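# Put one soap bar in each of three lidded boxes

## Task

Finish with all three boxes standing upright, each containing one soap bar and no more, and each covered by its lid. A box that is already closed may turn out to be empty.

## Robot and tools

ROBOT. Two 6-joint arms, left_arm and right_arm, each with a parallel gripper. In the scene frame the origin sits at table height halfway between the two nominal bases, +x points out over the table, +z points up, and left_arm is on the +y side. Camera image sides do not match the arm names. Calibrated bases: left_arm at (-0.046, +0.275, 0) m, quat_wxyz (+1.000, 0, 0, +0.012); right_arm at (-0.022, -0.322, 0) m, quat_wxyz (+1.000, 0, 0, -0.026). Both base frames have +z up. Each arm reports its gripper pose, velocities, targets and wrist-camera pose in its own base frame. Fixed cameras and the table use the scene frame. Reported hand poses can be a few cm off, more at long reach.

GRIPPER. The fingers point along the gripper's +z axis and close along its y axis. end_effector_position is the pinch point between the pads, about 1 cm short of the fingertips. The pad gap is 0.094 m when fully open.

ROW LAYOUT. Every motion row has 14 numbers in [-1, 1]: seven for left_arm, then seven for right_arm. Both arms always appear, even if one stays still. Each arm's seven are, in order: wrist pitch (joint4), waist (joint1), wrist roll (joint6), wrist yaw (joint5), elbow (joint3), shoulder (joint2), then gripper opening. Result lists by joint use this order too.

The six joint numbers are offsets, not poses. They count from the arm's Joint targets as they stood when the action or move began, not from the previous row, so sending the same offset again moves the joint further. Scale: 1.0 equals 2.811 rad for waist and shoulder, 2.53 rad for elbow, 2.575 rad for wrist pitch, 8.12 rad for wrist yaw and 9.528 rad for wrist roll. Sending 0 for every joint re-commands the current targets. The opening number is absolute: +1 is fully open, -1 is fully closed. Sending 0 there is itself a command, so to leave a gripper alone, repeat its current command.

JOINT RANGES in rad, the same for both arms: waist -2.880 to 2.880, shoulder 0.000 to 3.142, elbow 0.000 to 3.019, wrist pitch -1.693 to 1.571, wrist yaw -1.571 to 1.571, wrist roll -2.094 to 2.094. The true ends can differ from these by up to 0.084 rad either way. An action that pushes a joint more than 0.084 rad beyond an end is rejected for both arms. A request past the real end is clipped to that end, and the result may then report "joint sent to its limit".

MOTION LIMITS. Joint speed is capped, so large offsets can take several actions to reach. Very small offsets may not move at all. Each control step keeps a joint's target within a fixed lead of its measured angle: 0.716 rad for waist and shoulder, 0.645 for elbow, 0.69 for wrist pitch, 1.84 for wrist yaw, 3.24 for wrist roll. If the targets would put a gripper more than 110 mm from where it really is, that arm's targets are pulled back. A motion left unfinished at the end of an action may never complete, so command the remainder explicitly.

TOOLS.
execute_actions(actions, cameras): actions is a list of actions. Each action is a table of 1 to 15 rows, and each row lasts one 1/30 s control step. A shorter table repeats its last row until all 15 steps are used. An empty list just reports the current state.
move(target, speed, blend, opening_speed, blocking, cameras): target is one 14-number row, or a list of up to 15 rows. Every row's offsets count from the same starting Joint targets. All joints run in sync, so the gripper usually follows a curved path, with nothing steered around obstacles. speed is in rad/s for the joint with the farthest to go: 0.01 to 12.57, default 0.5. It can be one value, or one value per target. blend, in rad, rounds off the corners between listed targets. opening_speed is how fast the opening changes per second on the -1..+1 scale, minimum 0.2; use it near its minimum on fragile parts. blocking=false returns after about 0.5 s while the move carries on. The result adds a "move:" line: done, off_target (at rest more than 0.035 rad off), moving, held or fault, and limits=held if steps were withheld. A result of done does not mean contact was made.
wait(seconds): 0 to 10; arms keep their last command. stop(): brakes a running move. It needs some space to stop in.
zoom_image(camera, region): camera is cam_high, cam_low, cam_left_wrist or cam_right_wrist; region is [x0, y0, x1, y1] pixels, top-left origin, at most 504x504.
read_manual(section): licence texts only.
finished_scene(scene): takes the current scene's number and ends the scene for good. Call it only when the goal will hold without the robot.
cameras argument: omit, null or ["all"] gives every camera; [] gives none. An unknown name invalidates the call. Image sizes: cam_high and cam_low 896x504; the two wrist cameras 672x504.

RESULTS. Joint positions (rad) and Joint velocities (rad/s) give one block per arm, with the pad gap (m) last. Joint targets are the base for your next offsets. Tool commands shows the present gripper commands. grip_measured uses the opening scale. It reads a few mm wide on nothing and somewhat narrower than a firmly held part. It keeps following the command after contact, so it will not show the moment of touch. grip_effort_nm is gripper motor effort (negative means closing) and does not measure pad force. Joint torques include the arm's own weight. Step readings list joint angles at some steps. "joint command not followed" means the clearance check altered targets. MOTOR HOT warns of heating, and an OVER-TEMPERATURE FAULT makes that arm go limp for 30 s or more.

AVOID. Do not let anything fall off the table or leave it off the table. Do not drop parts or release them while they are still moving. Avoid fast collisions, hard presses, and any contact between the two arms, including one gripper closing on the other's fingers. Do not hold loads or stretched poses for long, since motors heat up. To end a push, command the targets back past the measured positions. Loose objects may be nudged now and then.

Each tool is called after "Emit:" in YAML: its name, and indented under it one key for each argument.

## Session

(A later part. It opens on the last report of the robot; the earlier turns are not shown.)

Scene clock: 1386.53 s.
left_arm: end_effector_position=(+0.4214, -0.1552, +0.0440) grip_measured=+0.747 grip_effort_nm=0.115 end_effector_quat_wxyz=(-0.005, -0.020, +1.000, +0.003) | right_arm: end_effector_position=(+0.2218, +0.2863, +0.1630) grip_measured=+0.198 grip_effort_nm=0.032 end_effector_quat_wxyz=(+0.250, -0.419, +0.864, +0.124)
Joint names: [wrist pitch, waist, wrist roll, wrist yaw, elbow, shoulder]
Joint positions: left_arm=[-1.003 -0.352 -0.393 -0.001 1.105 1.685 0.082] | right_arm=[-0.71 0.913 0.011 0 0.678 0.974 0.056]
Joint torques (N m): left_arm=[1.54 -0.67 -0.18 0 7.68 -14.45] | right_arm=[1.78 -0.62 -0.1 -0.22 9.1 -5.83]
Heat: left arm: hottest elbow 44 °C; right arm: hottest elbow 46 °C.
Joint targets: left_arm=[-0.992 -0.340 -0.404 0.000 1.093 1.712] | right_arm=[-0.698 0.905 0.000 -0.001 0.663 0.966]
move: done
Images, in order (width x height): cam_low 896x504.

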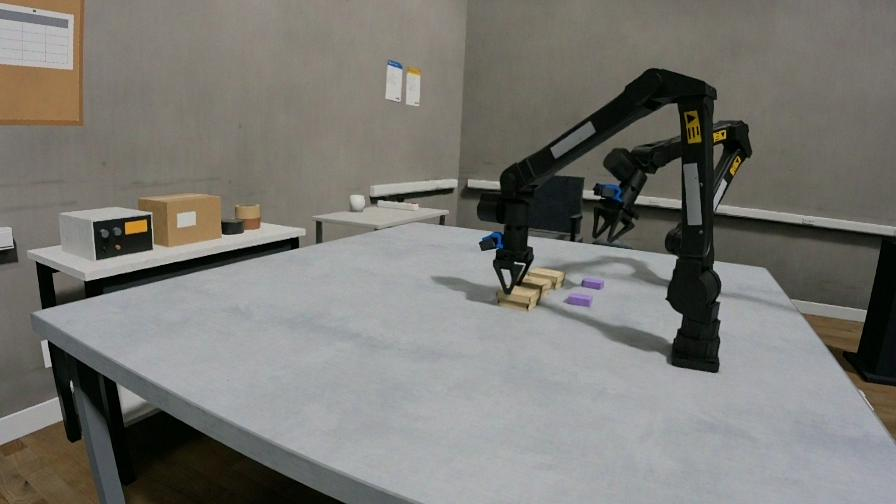

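Emit:
move:
  target: [-0.1002,0,0,0,0.0743,-0.0573,0.75,-0.1231,0.0281,0.1047,0,0.1957,0.2576,0.2]
  speed: 0.5

Scene clock: 1427.90 s.
left_arm: end_effector_position=(+0.4194, -0.1544, +0.1375) grip_measured=+0.748 grip_effort_nm=0.120 end_effector_quat_wxyz=(-0.002, -0.020, +1.000, +0.001) | right_arm: end_effector_position=(+0.2521, +0.3718, +0.0499) grip_measured=+0.198 grip_effort_nm=0.032 end_effector_quat_wxyz=(+0.000, +0.005, +1.000, -0.001)
Joint names: [wrist pitch, waist, wrist roll, wrist yaw, elbow, shoulder]
Joint positions: left_arm=[-1.238 -0.352 -0.393 -0.001 1.228 1.565 0.082] | right_arm=[-1.007 0.976 0.985 0 1.105 1.671 0.056]
Joint torques (N m): left_arm=[0.62 -0.67 -0.18 0 14.72 -17.38] | right_arm=[0.08 0.67 0.09 -0.16 12.67 -12.34]
Heat: left arm: hottest elbow 46 °C; right arm: hottest elbow 47 °C.
Joint targets: left_arm=[-1.250 -0.340 -0.404 0.000 1.281 1.550] | right_arm=[-1.015 0.984 0.997 -0.001 1.158 1.690]
move: off_target (left_arm, right_arm); left_arm: the elbow is farthest, 0.053 rad from its target; right_arm: the elbow is farthest, 0.053 rad from its target

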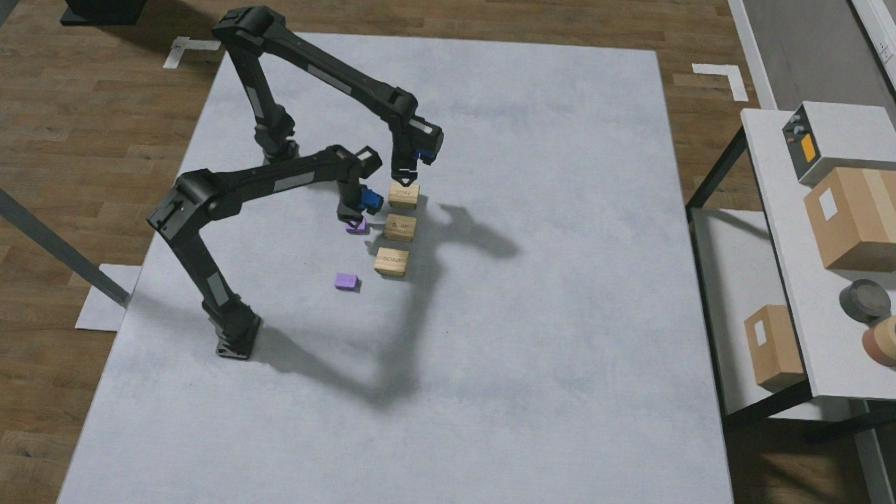

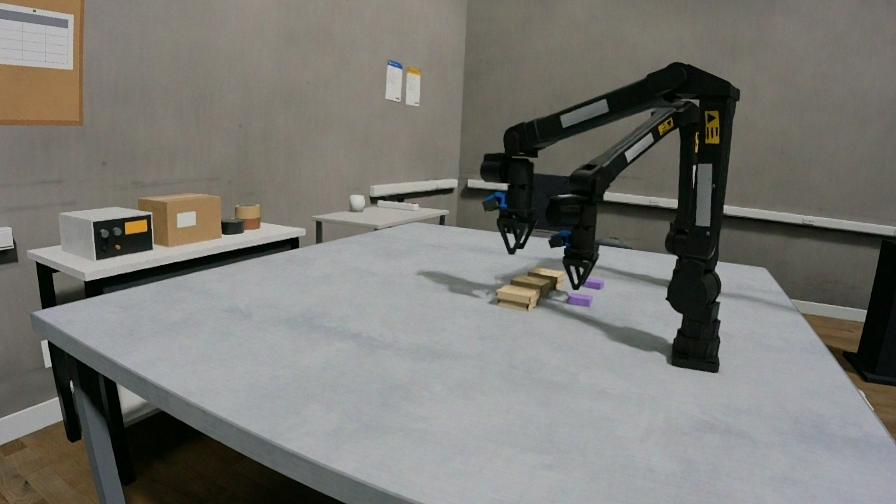

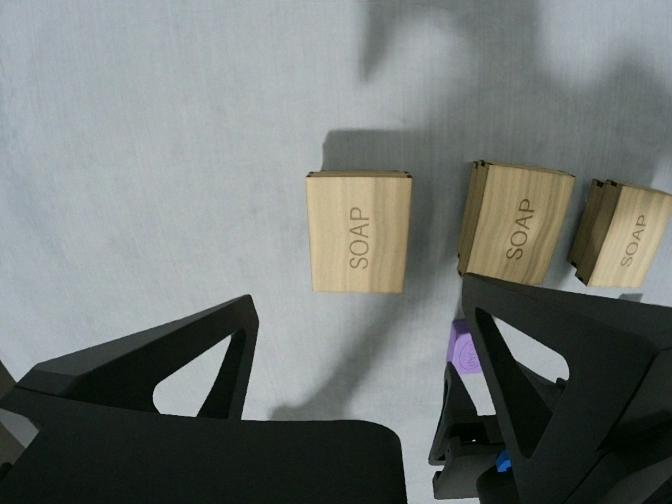

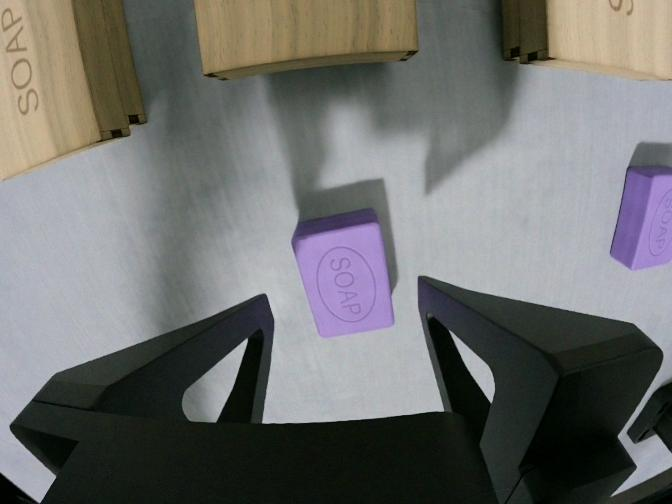

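Emit:
move:
  target: [0,0,0,0,0,0,0.75,0.034,0,0,0,-0.0379,0.0146,0.2]
  speed: 0.15
  cameras: ["cam_right_wrist"]

Emit:
move:
  target: [0,0,0,0,0,0,0.75,0,0,0,0,0,0,-0.35]
  opening_speed: 0.4
  cameras: ["cam_right_wrist"]

Scene clock: 1442.73 s.
left_arm: end_effector_position=(+0.4193, -0.1544, +0.1375) grip_measured=+0.748 grip_effort_nm=0.115 end_effector_quat_wxyz=(-0.002, -0.020, +1.000, +0.001) | right_arm: end_effector_position=(+0.2518, +0.3713, +0.0234) grip_measured=+0.198 grip_effort_nm=0.032 end_effector_quat_wxyz=(+0.000, +0.005, +1.000, -0.001)
Joint names: [wrist pitch, waist, wrist roll, wrist yaw, elbow, shoulder]
Joint positions: left_arm=[-1.239 -0.352 -0.393 -0.001 1.228 1.565 0.082] | right_arm=[-0.936 0.976 0.986 0 1.074 1.71 0.056]
Joint torques (N m): left_arm=[0.62 -0.67 -0.18 0 14.72 -17.38] | right_arm=[0.77 0.67 0.11 -0.16 6.86 -12.4]
Motor temperatures (°C): left_arm=[27 29 29 28 50 36 32] | right_arm=[30 32 28 30 49 32 30]
Heat: left arm: hottest elbow 50 °C; right arm: hottest elbow 49 °C.
Joint targets: left_arm=[-1.250 -0.340 -0.404 0.000 1.281 1.550] | right_arm=[-0.927 0.984 0.997 -0.001 1.062 1.731]
move: off_target (left_arm); left_arm: the elbow is farthest, 0.053 rad from its target
Images, in order (width x height): cam_right_wrist 672x504.

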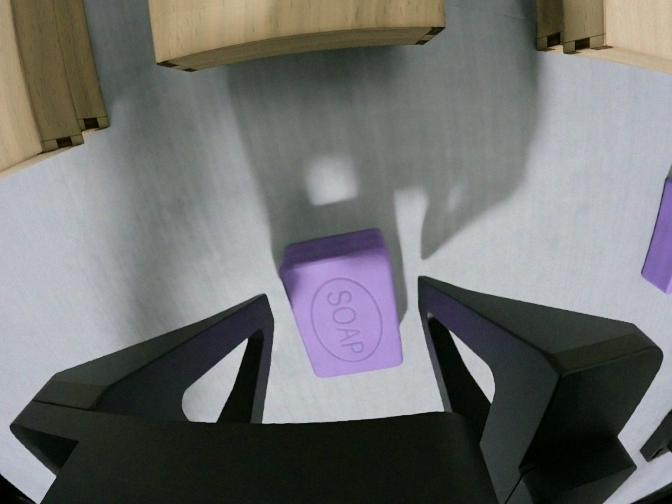

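Scene clock: 1444.33 s.
left_arm: end_effector_position=(+0.4193, -0.1544, +0.1375) grip_measured=+0.748 grip_effort_nm=0.129 end_effector_quat_wxyz=(-0.002, -0.020, +1.000, +0.001) | right_arm: end_effector_position=(+0.2518, +0.3713, +0.0234) grip_measured=-0.239 grip_effort_nm=-1.038 end_effector_quat_wxyz=(+0.000, +0.005, +1.000, -0.001)
Joint names: [wrist pitch, waist, wrist roll, wrist yaw, elbow, shoulder]
Joint positions: left_arm=[-1.239 -0.352 -0.393 -0.001 1.228 1.565 0.082] | right_arm=[-0.936 0.976 0.986 0 1.074 1.71 0.036]
Joint torques (N m): left_arm=[0.62 -0.67 -0.18 0 14.72 -17.38] | right_arm=[0.69 0.73 0.12 -0.16 6.86 -12.4]
Heat: left arm: hottest elbow 51 °C; right arm: hottest elbow 49 °C.
Joint targets: left_arm=[-1.250 -0.340 -0.404 0.000 1.281 1.550] | right_arm=[-0.927 0.984 0.997 -0.001 1.062 1.731]
move: off_target (left_arm); left_arm: the elbow is farthest, 0.053 rad from its target
Images, in order (width x height): cam_right_wrist 672x504.

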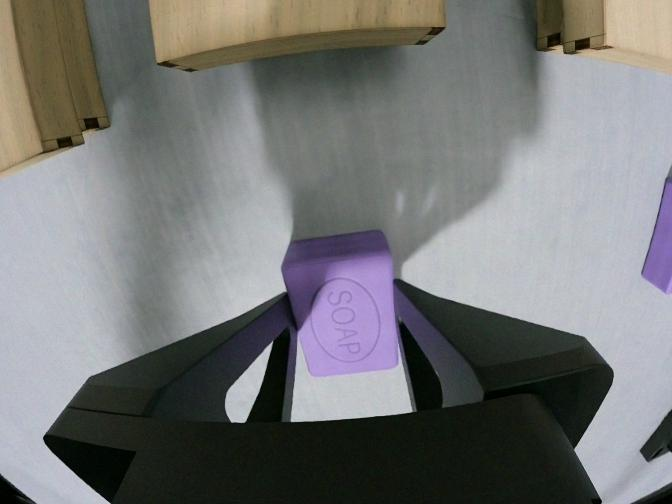

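Emit:
move:
  target:
    - [0,0,0,0,0,0,0.75,-0.1254,0,0,0,0.0881,-0.064,-0.35]
    - [0,0,0,0,0,0,0.75,-0.1254,-0.17,0,0,0.0881,-0.064,-0.35]
    - [0.0171,-0.0776,-0.0039,0,0.0415,0.0569,0.75,-0.1254,-0.18,0,0,0.0881,-0.064,-0.35]
  speed: [0.25,0.5,0.4]

Scene clock: 1462.73 s.
left_arm: end_effector_position=(+0.4156, -0.2608, +0.1177) grip_measured=+0.748 grip_effort_nm=0.110 end_effector_quat_wxyz=(-0.003, +0.066, +0.998, +0.002) | right_arm: end_effector_position=(+0.3955, +0.2078, +0.1406) grip_measured=-0.241 grip_effort_nm=-1.077 end_effector_quat_wxyz=(+0.000, +0.248, +0.969, +0.000)
Joint names: [wrist pitch, waist, wrist roll, wrist yaw, elbow, shoulder]
Joint positions: left_arm=[-1.218 -0.56 -0.427 -0.001 1.332 1.692 0.082] | right_arm=[-1.242 0.485 0.986 0 1.23 1.559 0.036]
Joint velocities: left_arm=[-0.022 -0.005 -0.154 0.022 0.012 -0.015 0.001] | right_arm=[within noise]
Joint torques (N m): left_arm=[1.59 -1.44 -0.26 0 14.72 -16.62] | right_arm=[0.06 -0.56 0.11 -0.12 13.89 -13.8]
Motor temperatures (°C): left_arm=[27 28 29 28 55 36 32] | right_arm=[30 32 28 30 49 33 31]
Heat: left arm: hottest elbow 55 °C; right arm: hottest elbow 49 °C.
Joint targets: left_arm=[-1.206 -0.558 -0.441 0.000 1.386 1.711] | right_arm=[-1.250 0.478 0.997 -0.001 1.285 1.551]
move: off_target (left_arm, right_arm); left_arm: the elbow is farthest, 0.054 rad from its target; right_arm: the elbow is farthest, 0.055 rad from its target

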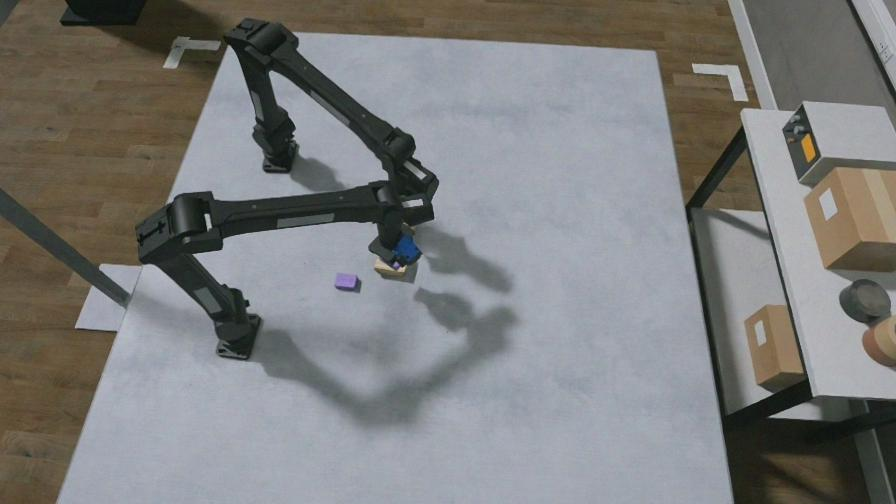

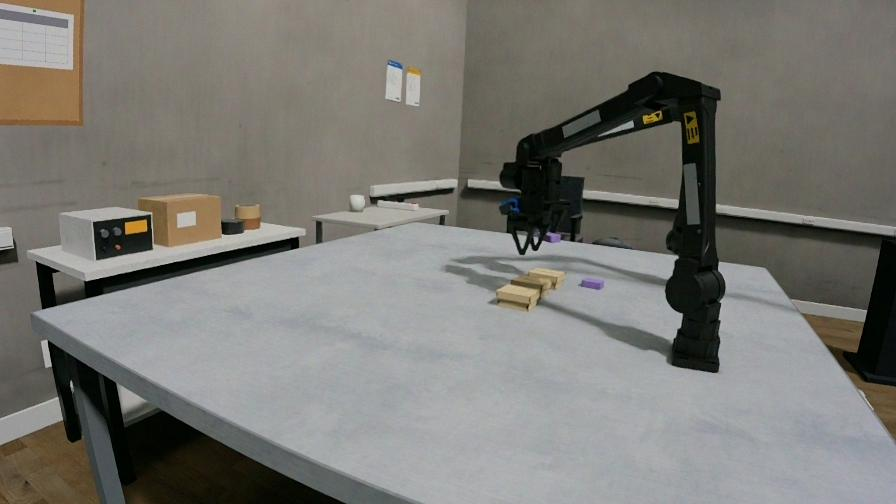

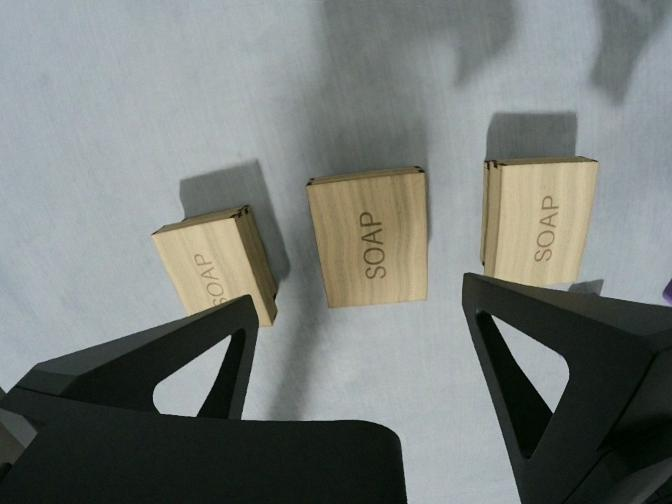

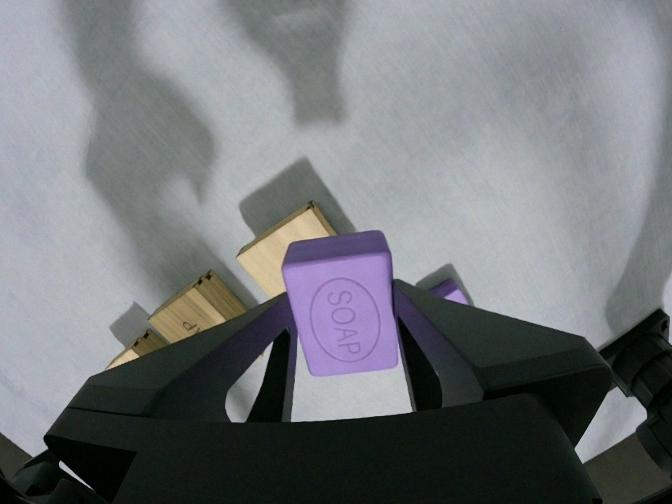

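Emit:
move:
  target: [0.0586,-0.0068,-0.0015,0,-0.0514,0.0295,1,0,0,0,0,0,0,-0.35]
  speed: 0.25
  cameras: ["cam_left_wrist","cam_low"]

Emit:
zoom_image:
  camera: "cam_low"
  region: [490, 240, 590, 320]

Scene clock: 1486.87 s.
left_arm: end_effector_position=(+0.4189, -0.2666, +0.0555) grip_measured=+0.998 grip_effort_nm=0.115 end_effector_quat_wxyz=(-0.003, +0.062, +0.998, +0.002) | right_arm: end_effector_position=(+0.3955, +0.2078, +0.1406) grip_measured=-0.241 grip_effort_nm=-1.067 end_effector_quat_wxyz=(+0.000, +0.248, +0.969, +0.000)
Joint names: [wrist pitch, waist, wrist roll, wrist yaw, elbow, shoulder]
Joint positions: left_arm=[-1.068 -0.566 -0.441 -0.001 1.264 1.774 0.094] | right_arm=[-1.242 0.485 0.986 0 1.23 1.559 0.036]
Joint torques (N m): left_arm=[1.61 -2.43 -0.21 -0.01 8.36 -17.26] | right_arm=[0.05 -0.56 0.11 -0.12 13.89 -13.74]
Motor temperatures (°C): left_arm=[27 28 29 28 53 37 31] | right_arm=[30 32 28 30 55 34 31]
Heat: left arm: hottest elbow 53 °C; right arm: hottest elbow 55 °C.
Joint targets: left_arm=[-1.055 -0.578 -0.455 0.000 1.256 1.793] | right_arm=[-1.250 0.478 0.997 -0.001 1.285 1.551]
move: off_target (right_arm); right_arm: the elbow is farthest, 0.055 rad from its target
Images, in order (width x height): cam_low 896x504, cam_left_wrist 672x504.

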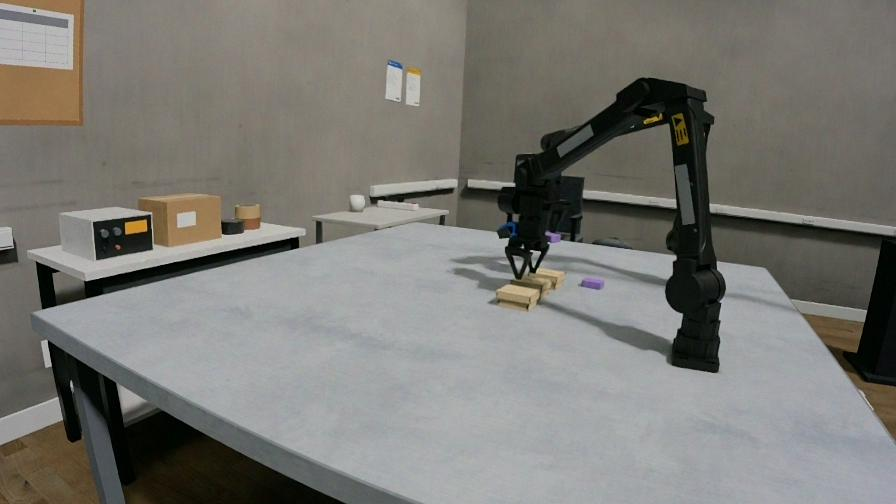

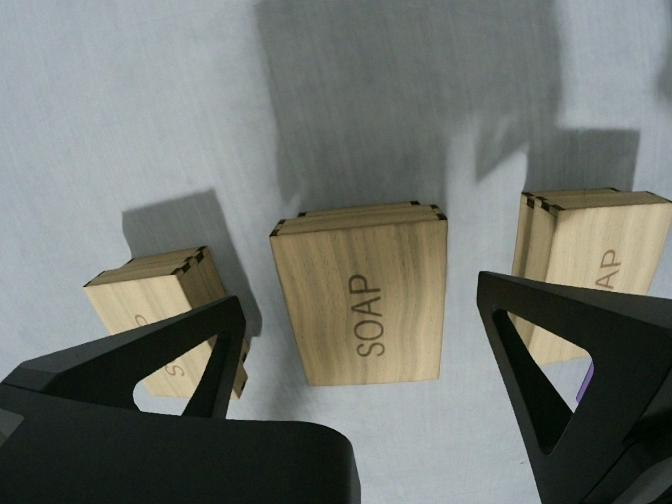

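Scaled by 5.040 from the camera's 896x504 image, which has a finer 1280x720 frame.

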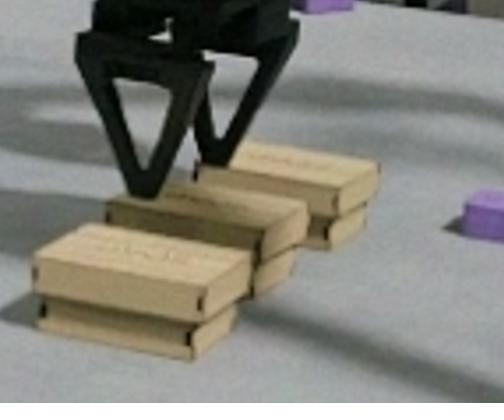

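Emit:
move:
  target: [0.0165,0.0021,0,0,-0.0063,0.0082,1,0,0,0,0,0,0,-0.35]
  speed: 0.12
  cameras: ["cam_left_wrist","cam_low"]

Emit:
zoom_image:
  camera: "cam_low"
  region: [490, 240, 590, 320]

Scene clock: 1509.53 s.
left_arm: end_effector_position=(+0.4219, -0.2685, +0.0441) grip_measured=+0.998 grip_effort_nm=0.125 end_effector_quat_wxyz=(+0.004, +0.062, +0.998, -0.001) | right_arm: end_effector_position=(+0.3955, +0.2078, +0.1406) grip_measured=-0.241 grip_effort_nm=-1.082 end_effector_quat_wxyz=(+0.000, +0.248, +0.969, +0.000)
Joint names: [wrist pitch, waist, wrist roll, wrist yaw, elbow, shoulder]
Joint positions: left_arm=[-1.025 -0.566 -0.442 -0.001 1.251 1.789 0.094] | right_arm=[-1.242 0.485 0.986 0 1.23 1.559 0.036]
Joint torques (N m): left_arm=[1.54 -1.96 -0.21 0 7.99 -16.85] | right_arm=[0.05 -0.56 0.11 -0.12 13.87 -13.8]
Motor temperatures (°C): left_arm=[27 28 29 28 51 37 31] | right_arm=[30 32 28 30 58 34 32]
Heat: left arm: hottest elbow 51 °C; right arm: hottest elbow 58 °C.
Joint targets: left_arm=[-1.012 -0.572 -0.455 0.000 1.240 1.816] | right_arm=[-1.250 0.478 0.997 -0.001 1.285 1.551]
move: off_target (right_arm); right_arm: the elbow is farthest, 0.055 rad from its target
Images, in order (width x height): cam_low 896x504, cam_left_wrist 672x504.

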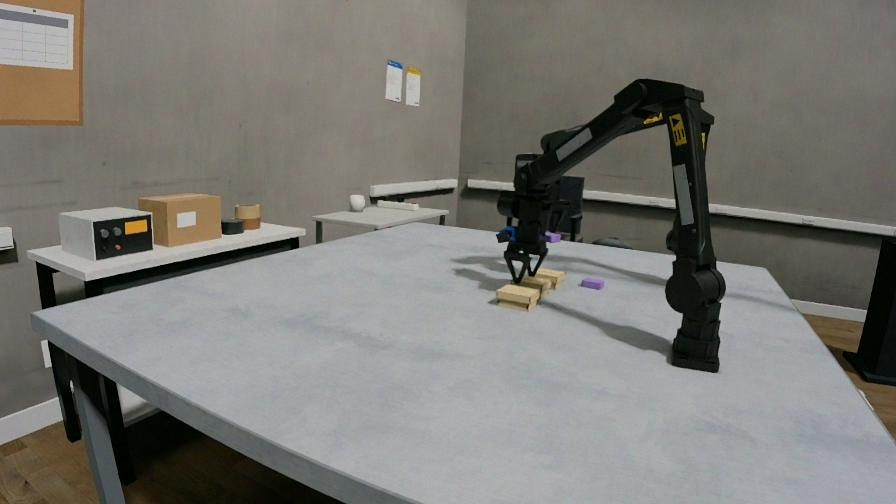

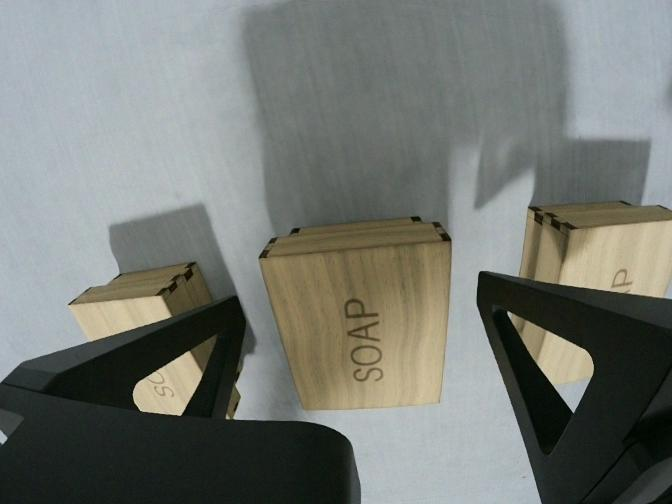

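Scaled by 5.040 from the camera's 896x504 image, which has a finer 1280x720 frame.

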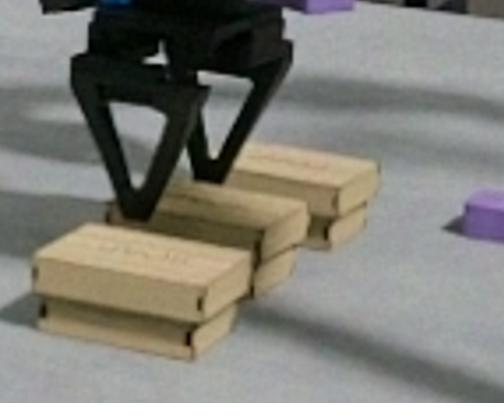

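Emit:
move:
  target: [0,0,0,0,0,0,0.15,0,0,0,0,0,0,-0.35]
  opening_speed: 0.5
  cameras: ["cam_left_wrist"]

Emit:
move:
  target:
    - [-0.007,0,0,0,0.0237,-0.0146,0.15,0,0,0,0,0,0,-0.35]
    - [-0.0427,0,0,0,0.0427,-0.0281,0.15,0,0,0,0,0,0,-0.35]
    - [-0.0812,0,0,0,0.0656,-0.0427,0.15,0,0,0,0,0,0,-0.35]
  speed: [0.08,0.08,0.2]
  cameras: ["cam_left_wrist","cam_low"]

Scene clock: 1536.80 s.
left_arm: end_effector_position=(+0.4220, -0.2686, +0.0441) grip_measured=+0.365 grip_effort_nm=-1.023 end_effector_quat_wxyz=(+0.004, +0.062, +0.998, -0.001) | right_arm: end_effector_position=(+0.3955, +0.2078, +0.1406) grip_measured=-0.241 grip_effort_nm=-1.077 end_effector_quat_wxyz=(+0.000, +0.248, +0.969, +0.000)
Joint names: [wrist pitch, waist, wrist roll, wrist yaw, elbow, shoulder]
Joint positions: left_arm=[-1.025 -0.566 -0.442 -0.001 1.251 1.789 0.064] | right_arm=[-1.242 0.485 0.986 0 1.23 1.559 0.036]
Joint torques (N m): left_arm=[1.62 -1.96 -0.21 0 8.01 -16.67] | right_arm=[0.05 -0.56 0.11 -0.12 13.87 -13.8]
Motor temperatures (°C): left_arm=[27 28 29 28 50 36 31] | right_arm=[30 32 28 30 59 35 32]
Heat: left arm: hottest elbow 50 °C; right arm: hottest elbow 59 °C.
Joint targets: left_arm=[-1.012 -0.572 -0.455 0.000 1.240 1.816] | right_arm=[-1.250 0.478 0.997 -0.001 1.285 1.551]
move: off_target (right_arm); right_arm: the elbow is farthest, 0.055 rad from its target
Images, in order (width x height): cam_left_wrist 672x504.

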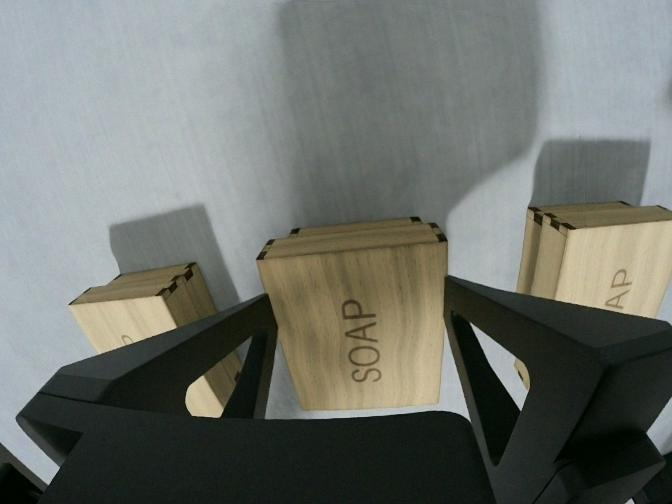

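Scene clock: 1539.27 s.
left_arm: end_effector_position=(+0.4211, -0.2680, +0.0829) grip_measured=+0.363 grip_effort_nm=-1.043 end_effector_quat_wxyz=(-0.003, +0.062, +0.998, +0.002) | right_arm: end_effector_position=(+0.3955, +0.2078, +0.1406) grip_measured=-0.241 grip_effort_nm=-1.067 end_effector_quat_wxyz=(+0.000, +0.248, +0.969, +0.000)
Joint names: [wrist pitch, waist, wrist roll, wrist yaw, elbow, shoulder]
Joint positions: left_arm=[-1.137 -0.566 -0.442 -0.001 1.307 1.747 0.064] | right_arm=[-1.242 0.485 0.986 0 1.23 1.559 0.036]
Joint torques (N m): left_arm=[1.25 -1.55 -0.07 -0.07 9.72 -18.08] | right_arm=[0.05 -0.56 0.11 -0.13 13.87 -13.74]
Motor temperatures (°C): left_arm=[27 28 29 28 50 36 31] | right_arm=[30 32 28 30 60 35 32]
Heat: left arm: hottest elbow 50 °C; right arm: hottest elbow 60 °C.
Joint targets: left_arm=[-1.132 -0.566 -0.442 -0.001 1.305 1.753] | right_arm=[-1.250 0.478 0.997 -0.001 1.285 1.551]
move: held (left_arm; a check stopped the path), off_target (right_arm); path passed 2 of 3 targets; limits=held; left_arm: the elbow is farthest, 0.099 rad from its target; right_arm: the elbow is farthest, 0.055 rad from its target
joint command not followed: on one or more control steps a check withheld the commanded joint targets of the left arm, and it was not sent them on those steps.
cause: the commanded joint targets, or the way to them, would bring a part of the robot too close to another arm (this arm's wrist (the part past the wrist pitch) and the right arm's wrist (the part past the wrist pitch), along the way the arms are being sent, or toward where that arm still pushes).
Images, in order (width x height): cam_low 896x504, cam_left_wrist 672x504.

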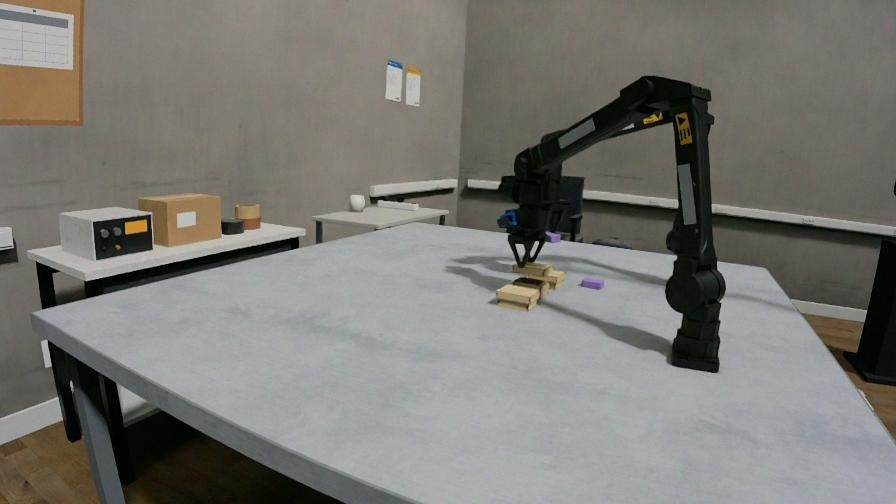

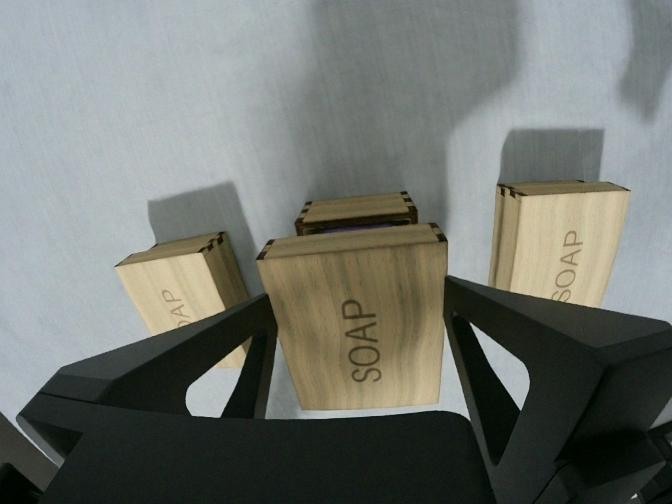

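Emit:
zoom_image:
  camera: "cam_left_wrist"
  region: [270, 170, 450, 270]

Scaled by 2.800 from the camera's 672x504 image, which has a finer 960x720 frame.

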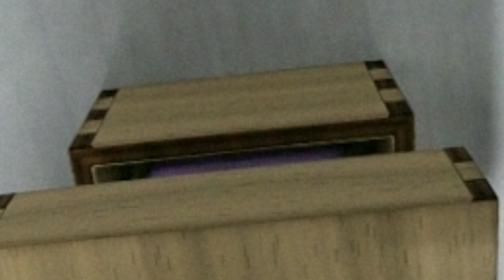

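Emit:
move:
  target: [0,0,0,0,0,0,0.15,0,-0.09,0,0,0,0,-0.35]
  speed: 0.4
  cameras: []

Emit:
move:
  target: [0.0268,0,0,0,-0.0164,0.0157,0.15,0,0,0,0,0,0,-0.35]
  speed: 0.1

Emit:
zoom_image:
  camera: "cam_left_wrist"
  region: [240, 180, 480, 280]

Emit:
zoom_image:
  camera: "cam_low"
  region: [500, 240, 570, 310]

Scene clock: 1571.50 s.
left_arm: end_effector_position=(+0.4211, -0.2680, +0.0829) grip_measured=+0.363 grip_effort_nm=-1.038 end_effector_quat_wxyz=(-0.003, +0.062, +0.998, +0.002) | right_arm: end_effector_position=(+0.4355, +0.0998, +0.1406) grip_measured=-0.241 grip_effort_nm=-1.082 end_effector_quat_wxyz=(+0.000, +0.371, +0.929, +0.000)
Joint names: [wrist pitch, waist, wrist roll, wrist yaw, elbow, shoulder]
Joint positions: left_arm=[-1.137 -0.566 -0.442 -0.001 1.307 1.747 0.064] | right_arm=[-1.242 0.226 0.986 0 1.23 1.559 0.036]
Joint velocities: left_arm=[0.012 0.005 -0.022 0.154 0.017 0.005 0] | right_arm=[within noise]
Joint torques (N m): left_arm=[1.29 -1.55 -0.06 -0.08 9.24 -18.43] | right_arm=[0.05 -0.03 0.11 -0.12 13.89 -13.8]
Motor temperatures (°C): left_arm=[27 28 29 28 50 37 32] | right_arm=[30 32 28 30 61 35 32]
Heat: left arm: hottest elbow 50 °C; right arm: hottest elbow 61 °C.
Joint targets: left_arm=[-1.132 -0.566 -0.442 -0.001 1.305 1.753] | right_arm=[-1.250 0.225 0.997 -0.001 1.285 1.551]
move: off_target (right_arm); right_arm: the elbow is farthest, 0.055 rad from its target
No camera images: "cameras" was empty.

Scene clock: 1572.67 s.
left_arm: end_effector_position=(+0.4207, -0.2678, +0.0596) grip_measured=+0.363 grip_effort_nm=-1.043 end_effector_quat_wxyz=(-0.001, +0.062, +0.998, +0.001) | right_arm: end_effector_position=(+0.4355, +0.0998, +0.1406) grip_measured=-0.241 grip_effort_nm=-1.072 end_effector_quat_wxyz=(+0.000, +0.371, +0.929, +0.000)
Joint names: [wrist pitch, waist, wrist roll, wrist yaw, elbow, shoulder]
Joint positions: left_arm=[-1.076 -0.566 -0.442 -0.001 1.274 1.772 0.064] | right_arm=[-1.242 0.226 0.986 0 1.23 1.559 0.036]
Joint torques (N m): left_arm=[1.59 -1.55 -0.06 -0.08 8.25 -16.67] | right_arm=[0.05 -0.03 0.11 -0.12 13.87 -13.74]
Motor temperatures (°C): left_arm=[27 28 29 28 50 37 32] | right_arm=[30 32 28 30 61 35 32]
Heat: left arm: hottest elbow 50 °C; right arm: hottest elbow 61 °C.
Joint targets: left_arm=[-1.063 -0.566 -0.442 -0.001 1.263 1.798] | right_arm=[-1.250 0.225 0.997 -0.001 1.285 1.551]
move: off_target (right_arm); right_arm: the elbow is farthest, 0.055 rad from its target

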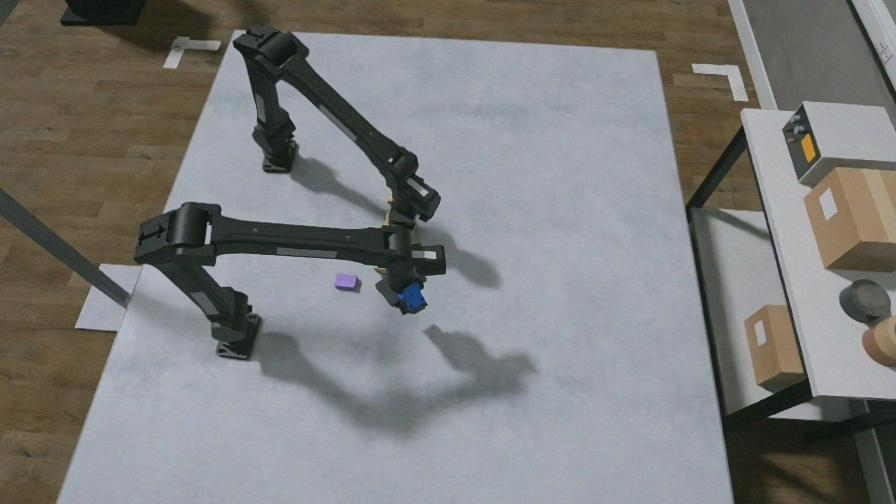

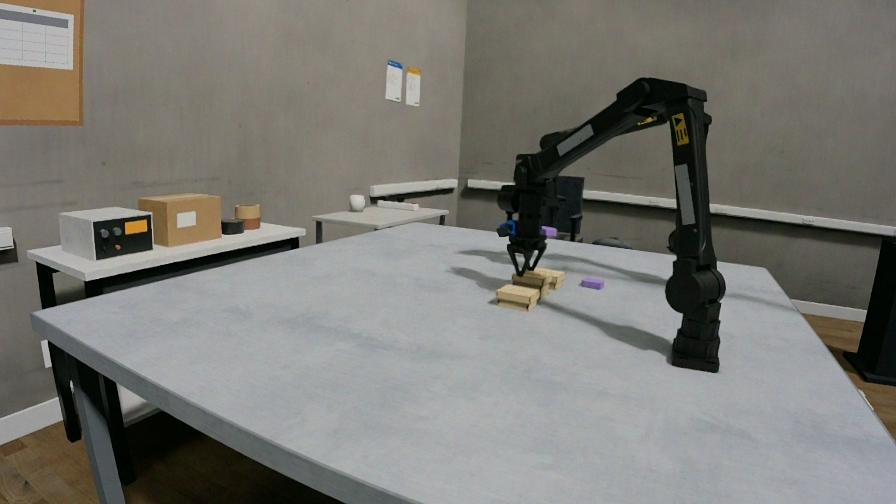

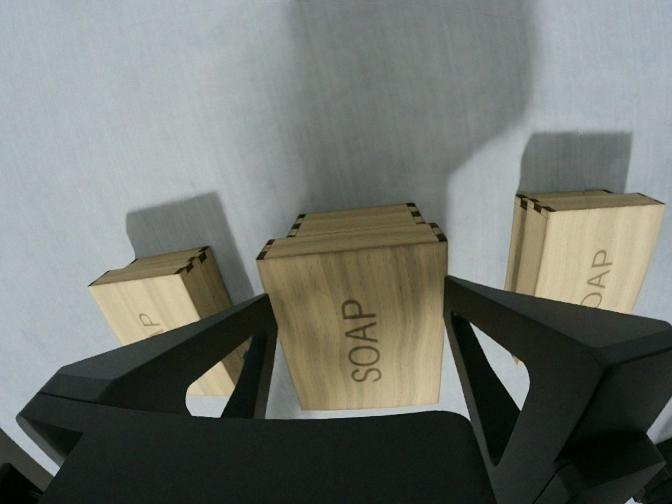

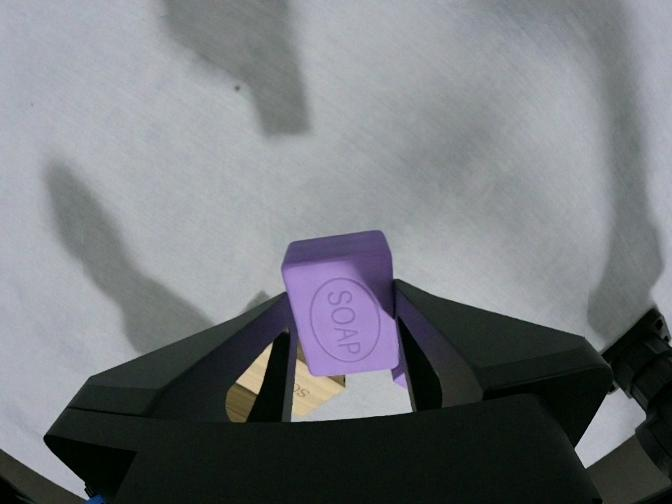

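Scaled by 2.100 from the camera's 672x504 image, which has a finer 960x720 frame.

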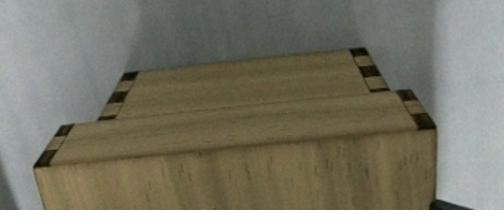

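Scaled by 7.200 from the camera's 896x504 image, which has a finer 1280x720 frame.

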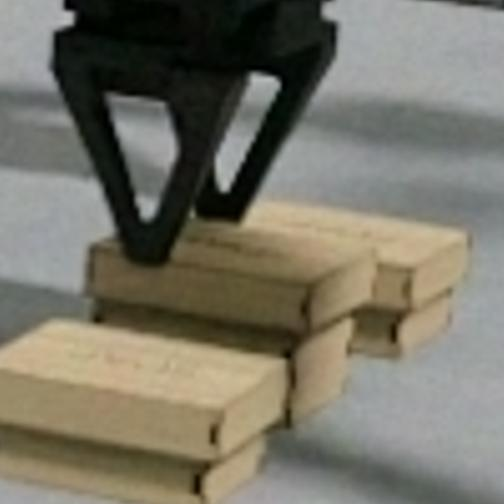

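Emit:
move:
  target: [0.0198,0,0,0,-0.0087,0.006,0.15,0,0,0,0,0,0,-0.35]
  speed: 0.06
  cameras: ["cam_left_wrist","cam_low"]

Emit:
zoom_image:
  camera: "cam_left_wrist"
  region: [240, 180, 480, 280]

Emit:
zoom_image:
  camera: "cam_low"
  region: [500, 240, 570, 310]

Scene clock: 1585.33 s.
left_arm: end_effector_position=(+0.4228, -0.2691, +0.0464) grip_measured=+0.363 grip_effort_nm=-1.043 end_effector_quat_wxyz=(+0.006, +0.062, +0.998, -0.003) | right_arm: end_effector_position=(+0.4355, +0.0998, +0.1406) grip_measured=-0.241 grip_effort_nm=-1.077 end_effector_quat_wxyz=(+0.000, +0.371, +0.929, +0.000)
Joint names: [wrist pitch, waist, wrist roll, wrist yaw, elbow, shoulder]
Joint positions: left_arm=[-1.025 -0.566 -0.442 -0.001 1.253 1.785 0.064] | right_arm=[-1.242 0.226 0.986 0 1.23 1.559 0.036]
Joint torques (N m): left_arm=[1.63 -1.55 -0.06 -0.08 8.01 -16.56] | right_arm=[0.05 -0.09 0.11 -0.12 13.89 -13.74]
Motor temperatures (°C): left_arm=[27 28 29 28 49 38 32] | right_arm=[30 32 28 30 61 35 32]
Heat: left arm: hottest elbow 49 °C; right arm: hottest elbow 61 °C.
Joint targets: left_arm=[-1.012 -0.566 -0.442 -0.001 1.241 1.814] | right_arm=[-1.250 0.225 0.997 -0.001 1.285 1.551]
move: off_target (right_arm); right_arm: the elbow is farthest, 0.055 rad from its target
Images, in order (width x height): cam_low 896x504, cam_left_wrist 672x504.

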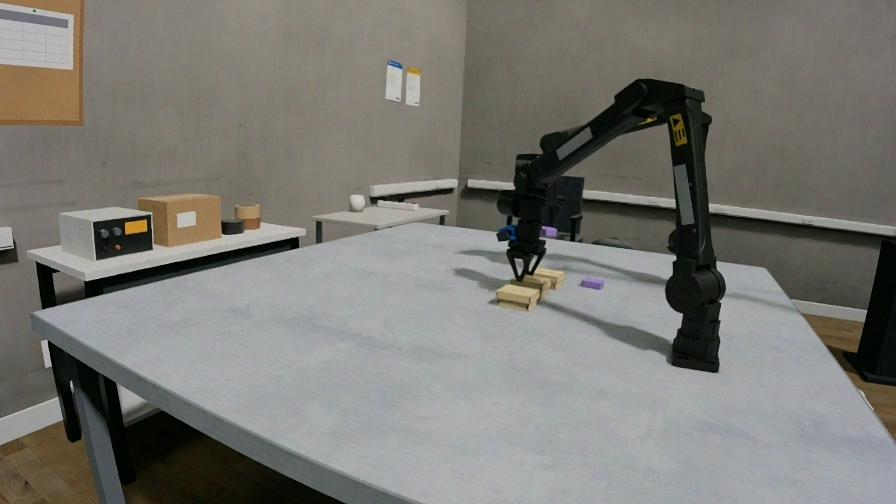

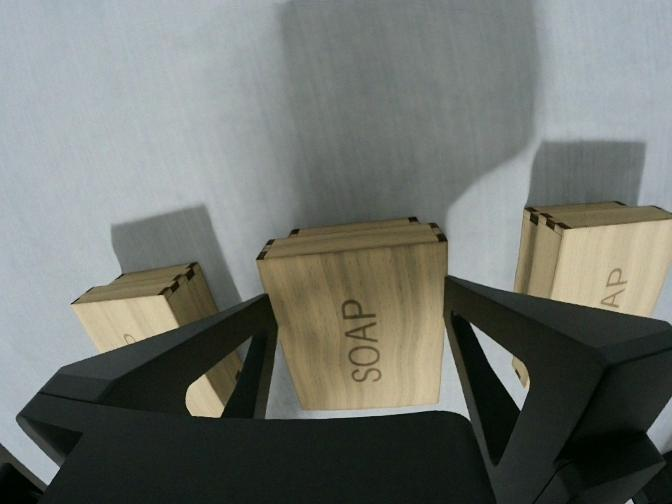

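Scaled by 2.100 from the camera's 672x504 image, which has a finer 960x720 frame.

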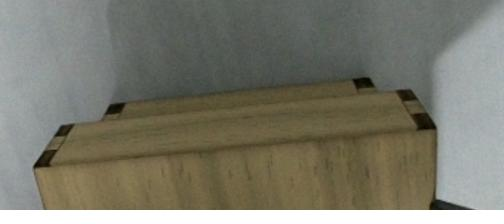

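Scaled by 7.200 from the camera's 896x504 image, which has a finer 1280x720 frame.

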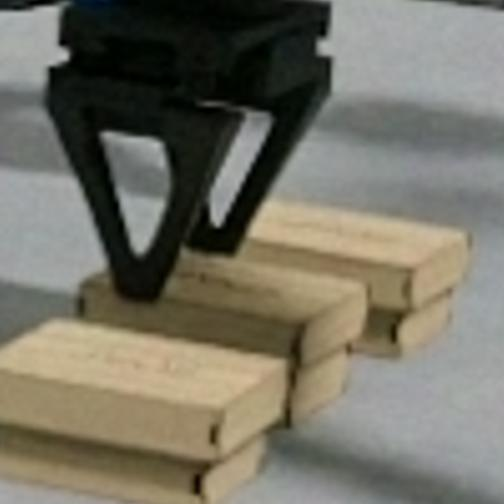

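Emit:
move:
  target: [0,0,0,0,-0.001,0.0025,0.15,0,0,0,0,0,0,-0.35]
  speed: 0.06
  cameras: []

Emit:
move:
  target: [0,0,0,0,0,0,0.9,0,0,0,0,0,0,-0.35]
  opening_speed: 0.4
  cameras: ["cam_left_wrist"]

Scene clock: 1596.97 s.
left_arm: end_effector_position=(+0.4225, -0.2689, +0.0440) grip_measured=+0.363 grip_effort_nm=-1.043 end_effector_quat_wxyz=(+0.004, +0.062, +0.998, -0.002) | right_arm: end_effector_position=(+0.4355, +0.0998, +0.1406) grip_measured=-0.241 grip_effort_nm=-1.077 end_effector_quat_wxyz=(+0.000, +0.371, +0.929, +0.000)
Joint names: [wrist pitch, waist, wrist roll, wrist yaw, elbow, shoulder]
Joint positions: left_arm=[-1.025 -0.566 -0.442 -0.001 1.253 1.79 0.064] | right_arm=[-1.242 0.226 0.986 0 1.23 1.559 0.036]
Joint torques (N m): left_arm=[1.62 -1.55 -0.06 -0.07 7.76 -16.32] | right_arm=[0.05 -0.03 0.11 -0.12 13.89 -13.74]
Motor temperatures (°C): left_arm=[27 28 29 28 48 38 32] | right_arm=[30 32 28 30 61 35 32]
Heat: left arm: hottest elbow 48 °C; right arm: hottest elbow 61 °C.
Joint targets: left_arm=[-1.012 -0.566 -0.442 -0.001 1.239 1.822] | right_arm=[-1.250 0.225 0.997 -0.001 1.285 1.551]
move: off_target (right_arm); right_arm: the elbow is farthest, 0.055 rad from its target
No camera images: "cameras" was empty.

Scene clock: 1599.17 s.
left_arm: end_effector_position=(+0.4225, -0.2689, +0.0437) grip_measured=+0.897 grip_effort_nm=0.120 end_effector_quat_wxyz=(+0.004, +0.062, +0.998, -0.001) | right_arm: end_effector_position=(+0.4355, +0.0998, +0.1406) grip_measured=-0.241 grip_effort_nm=-1.077 end_effector_quat_wxyz=(+0.000, +0.371, +0.929, +0.000)
Joint names: [wrist pitch, waist, wrist roll, wrist yaw, elbow, shoulder]
Joint positions: left_arm=[-1.025 -0.566 -0.442 -0.001 1.253 1.791 0.089] | right_arm=[-1.242 0.226 0.986 0 1.23 1.559 0.036]
Joint torques (N m): left_arm=[1.62 -1.61 -0.06 -0.08 7.75 -16.38] | right_arm=[0.06 -0.09 0.11 -0.12 13.87 -13.8]
Motor temperatures (°C): left_arm=[27 28 29 28 48 38 32] | right_arm=[30 32 28 30 61 35 32]
Heat: left arm: hottest elbow 48 °C; right arm: hottest elbow 61 °C.
Joint targets: left_arm=[-1.012 -0.566 -0.442 -0.001 1.239 1.822] | right_arm=[-1.250 0.225 0.997 -0.001 1.285 1.551]
move: off_target (right_arm); right_arm: the elbow is farthest, 0.055 rad from its target
Images, in order (width x height): cam_left_wrist 672x504.

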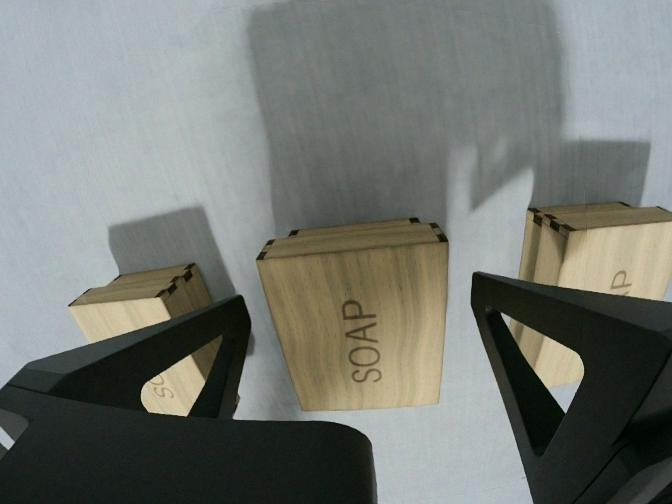

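Emit:
move:
  target:
    - [-0.0812,0,0,0,0.066,-0.0434,0.9,0,-0.071,0,0,0,0,-0.35]
    - [-0.1052,-0.0594,-0.016,0,0.1387,0.0114,0.9,0,-0.071,0,0,0,0,-0.35]
  speed: [0.3,0.4]
  cameras: ["cam_left_wrist","cam_high"]

Scene clock: 1633.40 s.
left_arm: end_effector_position=(+0.4064, -0.3716, +0.1211) grip_measured=+0.898 grip_effort_nm=0.120 end_effector_quat_wxyz=(+0.001, +0.080, +0.997, +0.000) | right_arm: end_effector_position=(+0.4466, +0.0122, +0.1406) grip_measured=-0.241 grip_effort_nm=-1.087 end_effector_quat_wxyz=(+0.000, +0.461, +0.887, +0.000)
Joint names: [wrist pitch, waist, wrist roll, wrist yaw, elbow, shoulder]
Joint positions: left_arm=[-1.272 -0.74 -0.58 -0.001 1.534 1.832 0.089] | right_arm=[-1.242 0.028 0.986 -0.001 1.23 1.559 0.036]
Joint torques (N m): left_arm=[0.62 -0.97 -0.18 -0.09 15.08 -19.08] | right_arm=[0.05 -0.21 0.11 -0.11 13.89 -13.8]
Motor temperatures (°C): left_arm=[27 28 29 28 46 38 31] | right_arm=[30 32 28 30 62 35 32]
Heat: left arm: hottest elbow 46 °C; right arm: hottest elbow 62 °C.
Joint targets: left_arm=[-1.283 -0.733 -0.594 -0.001 1.590 1.853] | right_arm=[-1.250 0.025 0.997 -0.001 1.285 1.551]
move: off_target (left_arm, right_arm); left_arm: the elbow is farthest, 0.056 rad from its target; right_arm: the elbow is farthest, 0.055 rad from its target
Images, in order (width x height): cam_high 896x504, cam_left_wrist 672x504.

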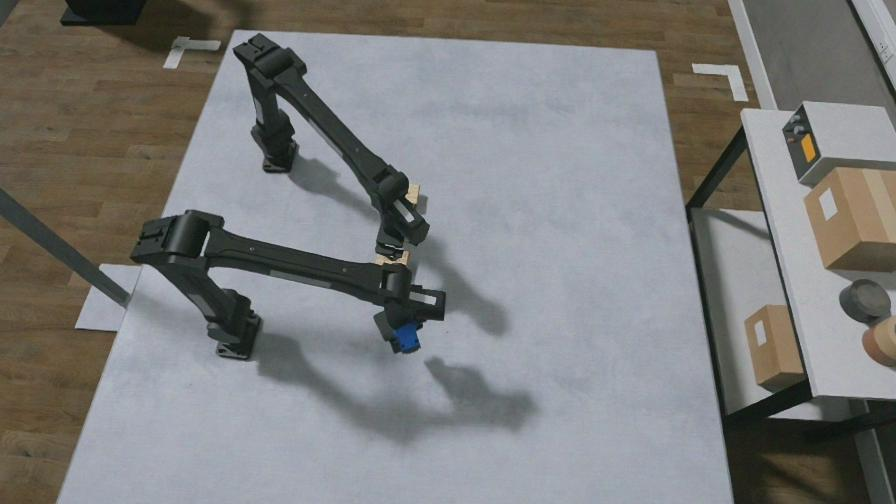

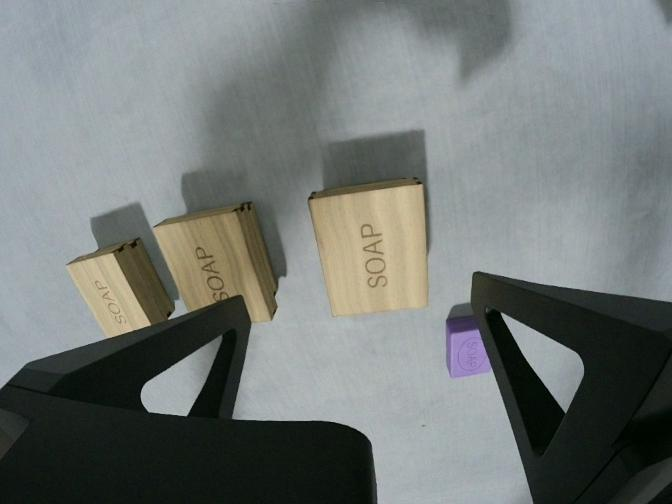

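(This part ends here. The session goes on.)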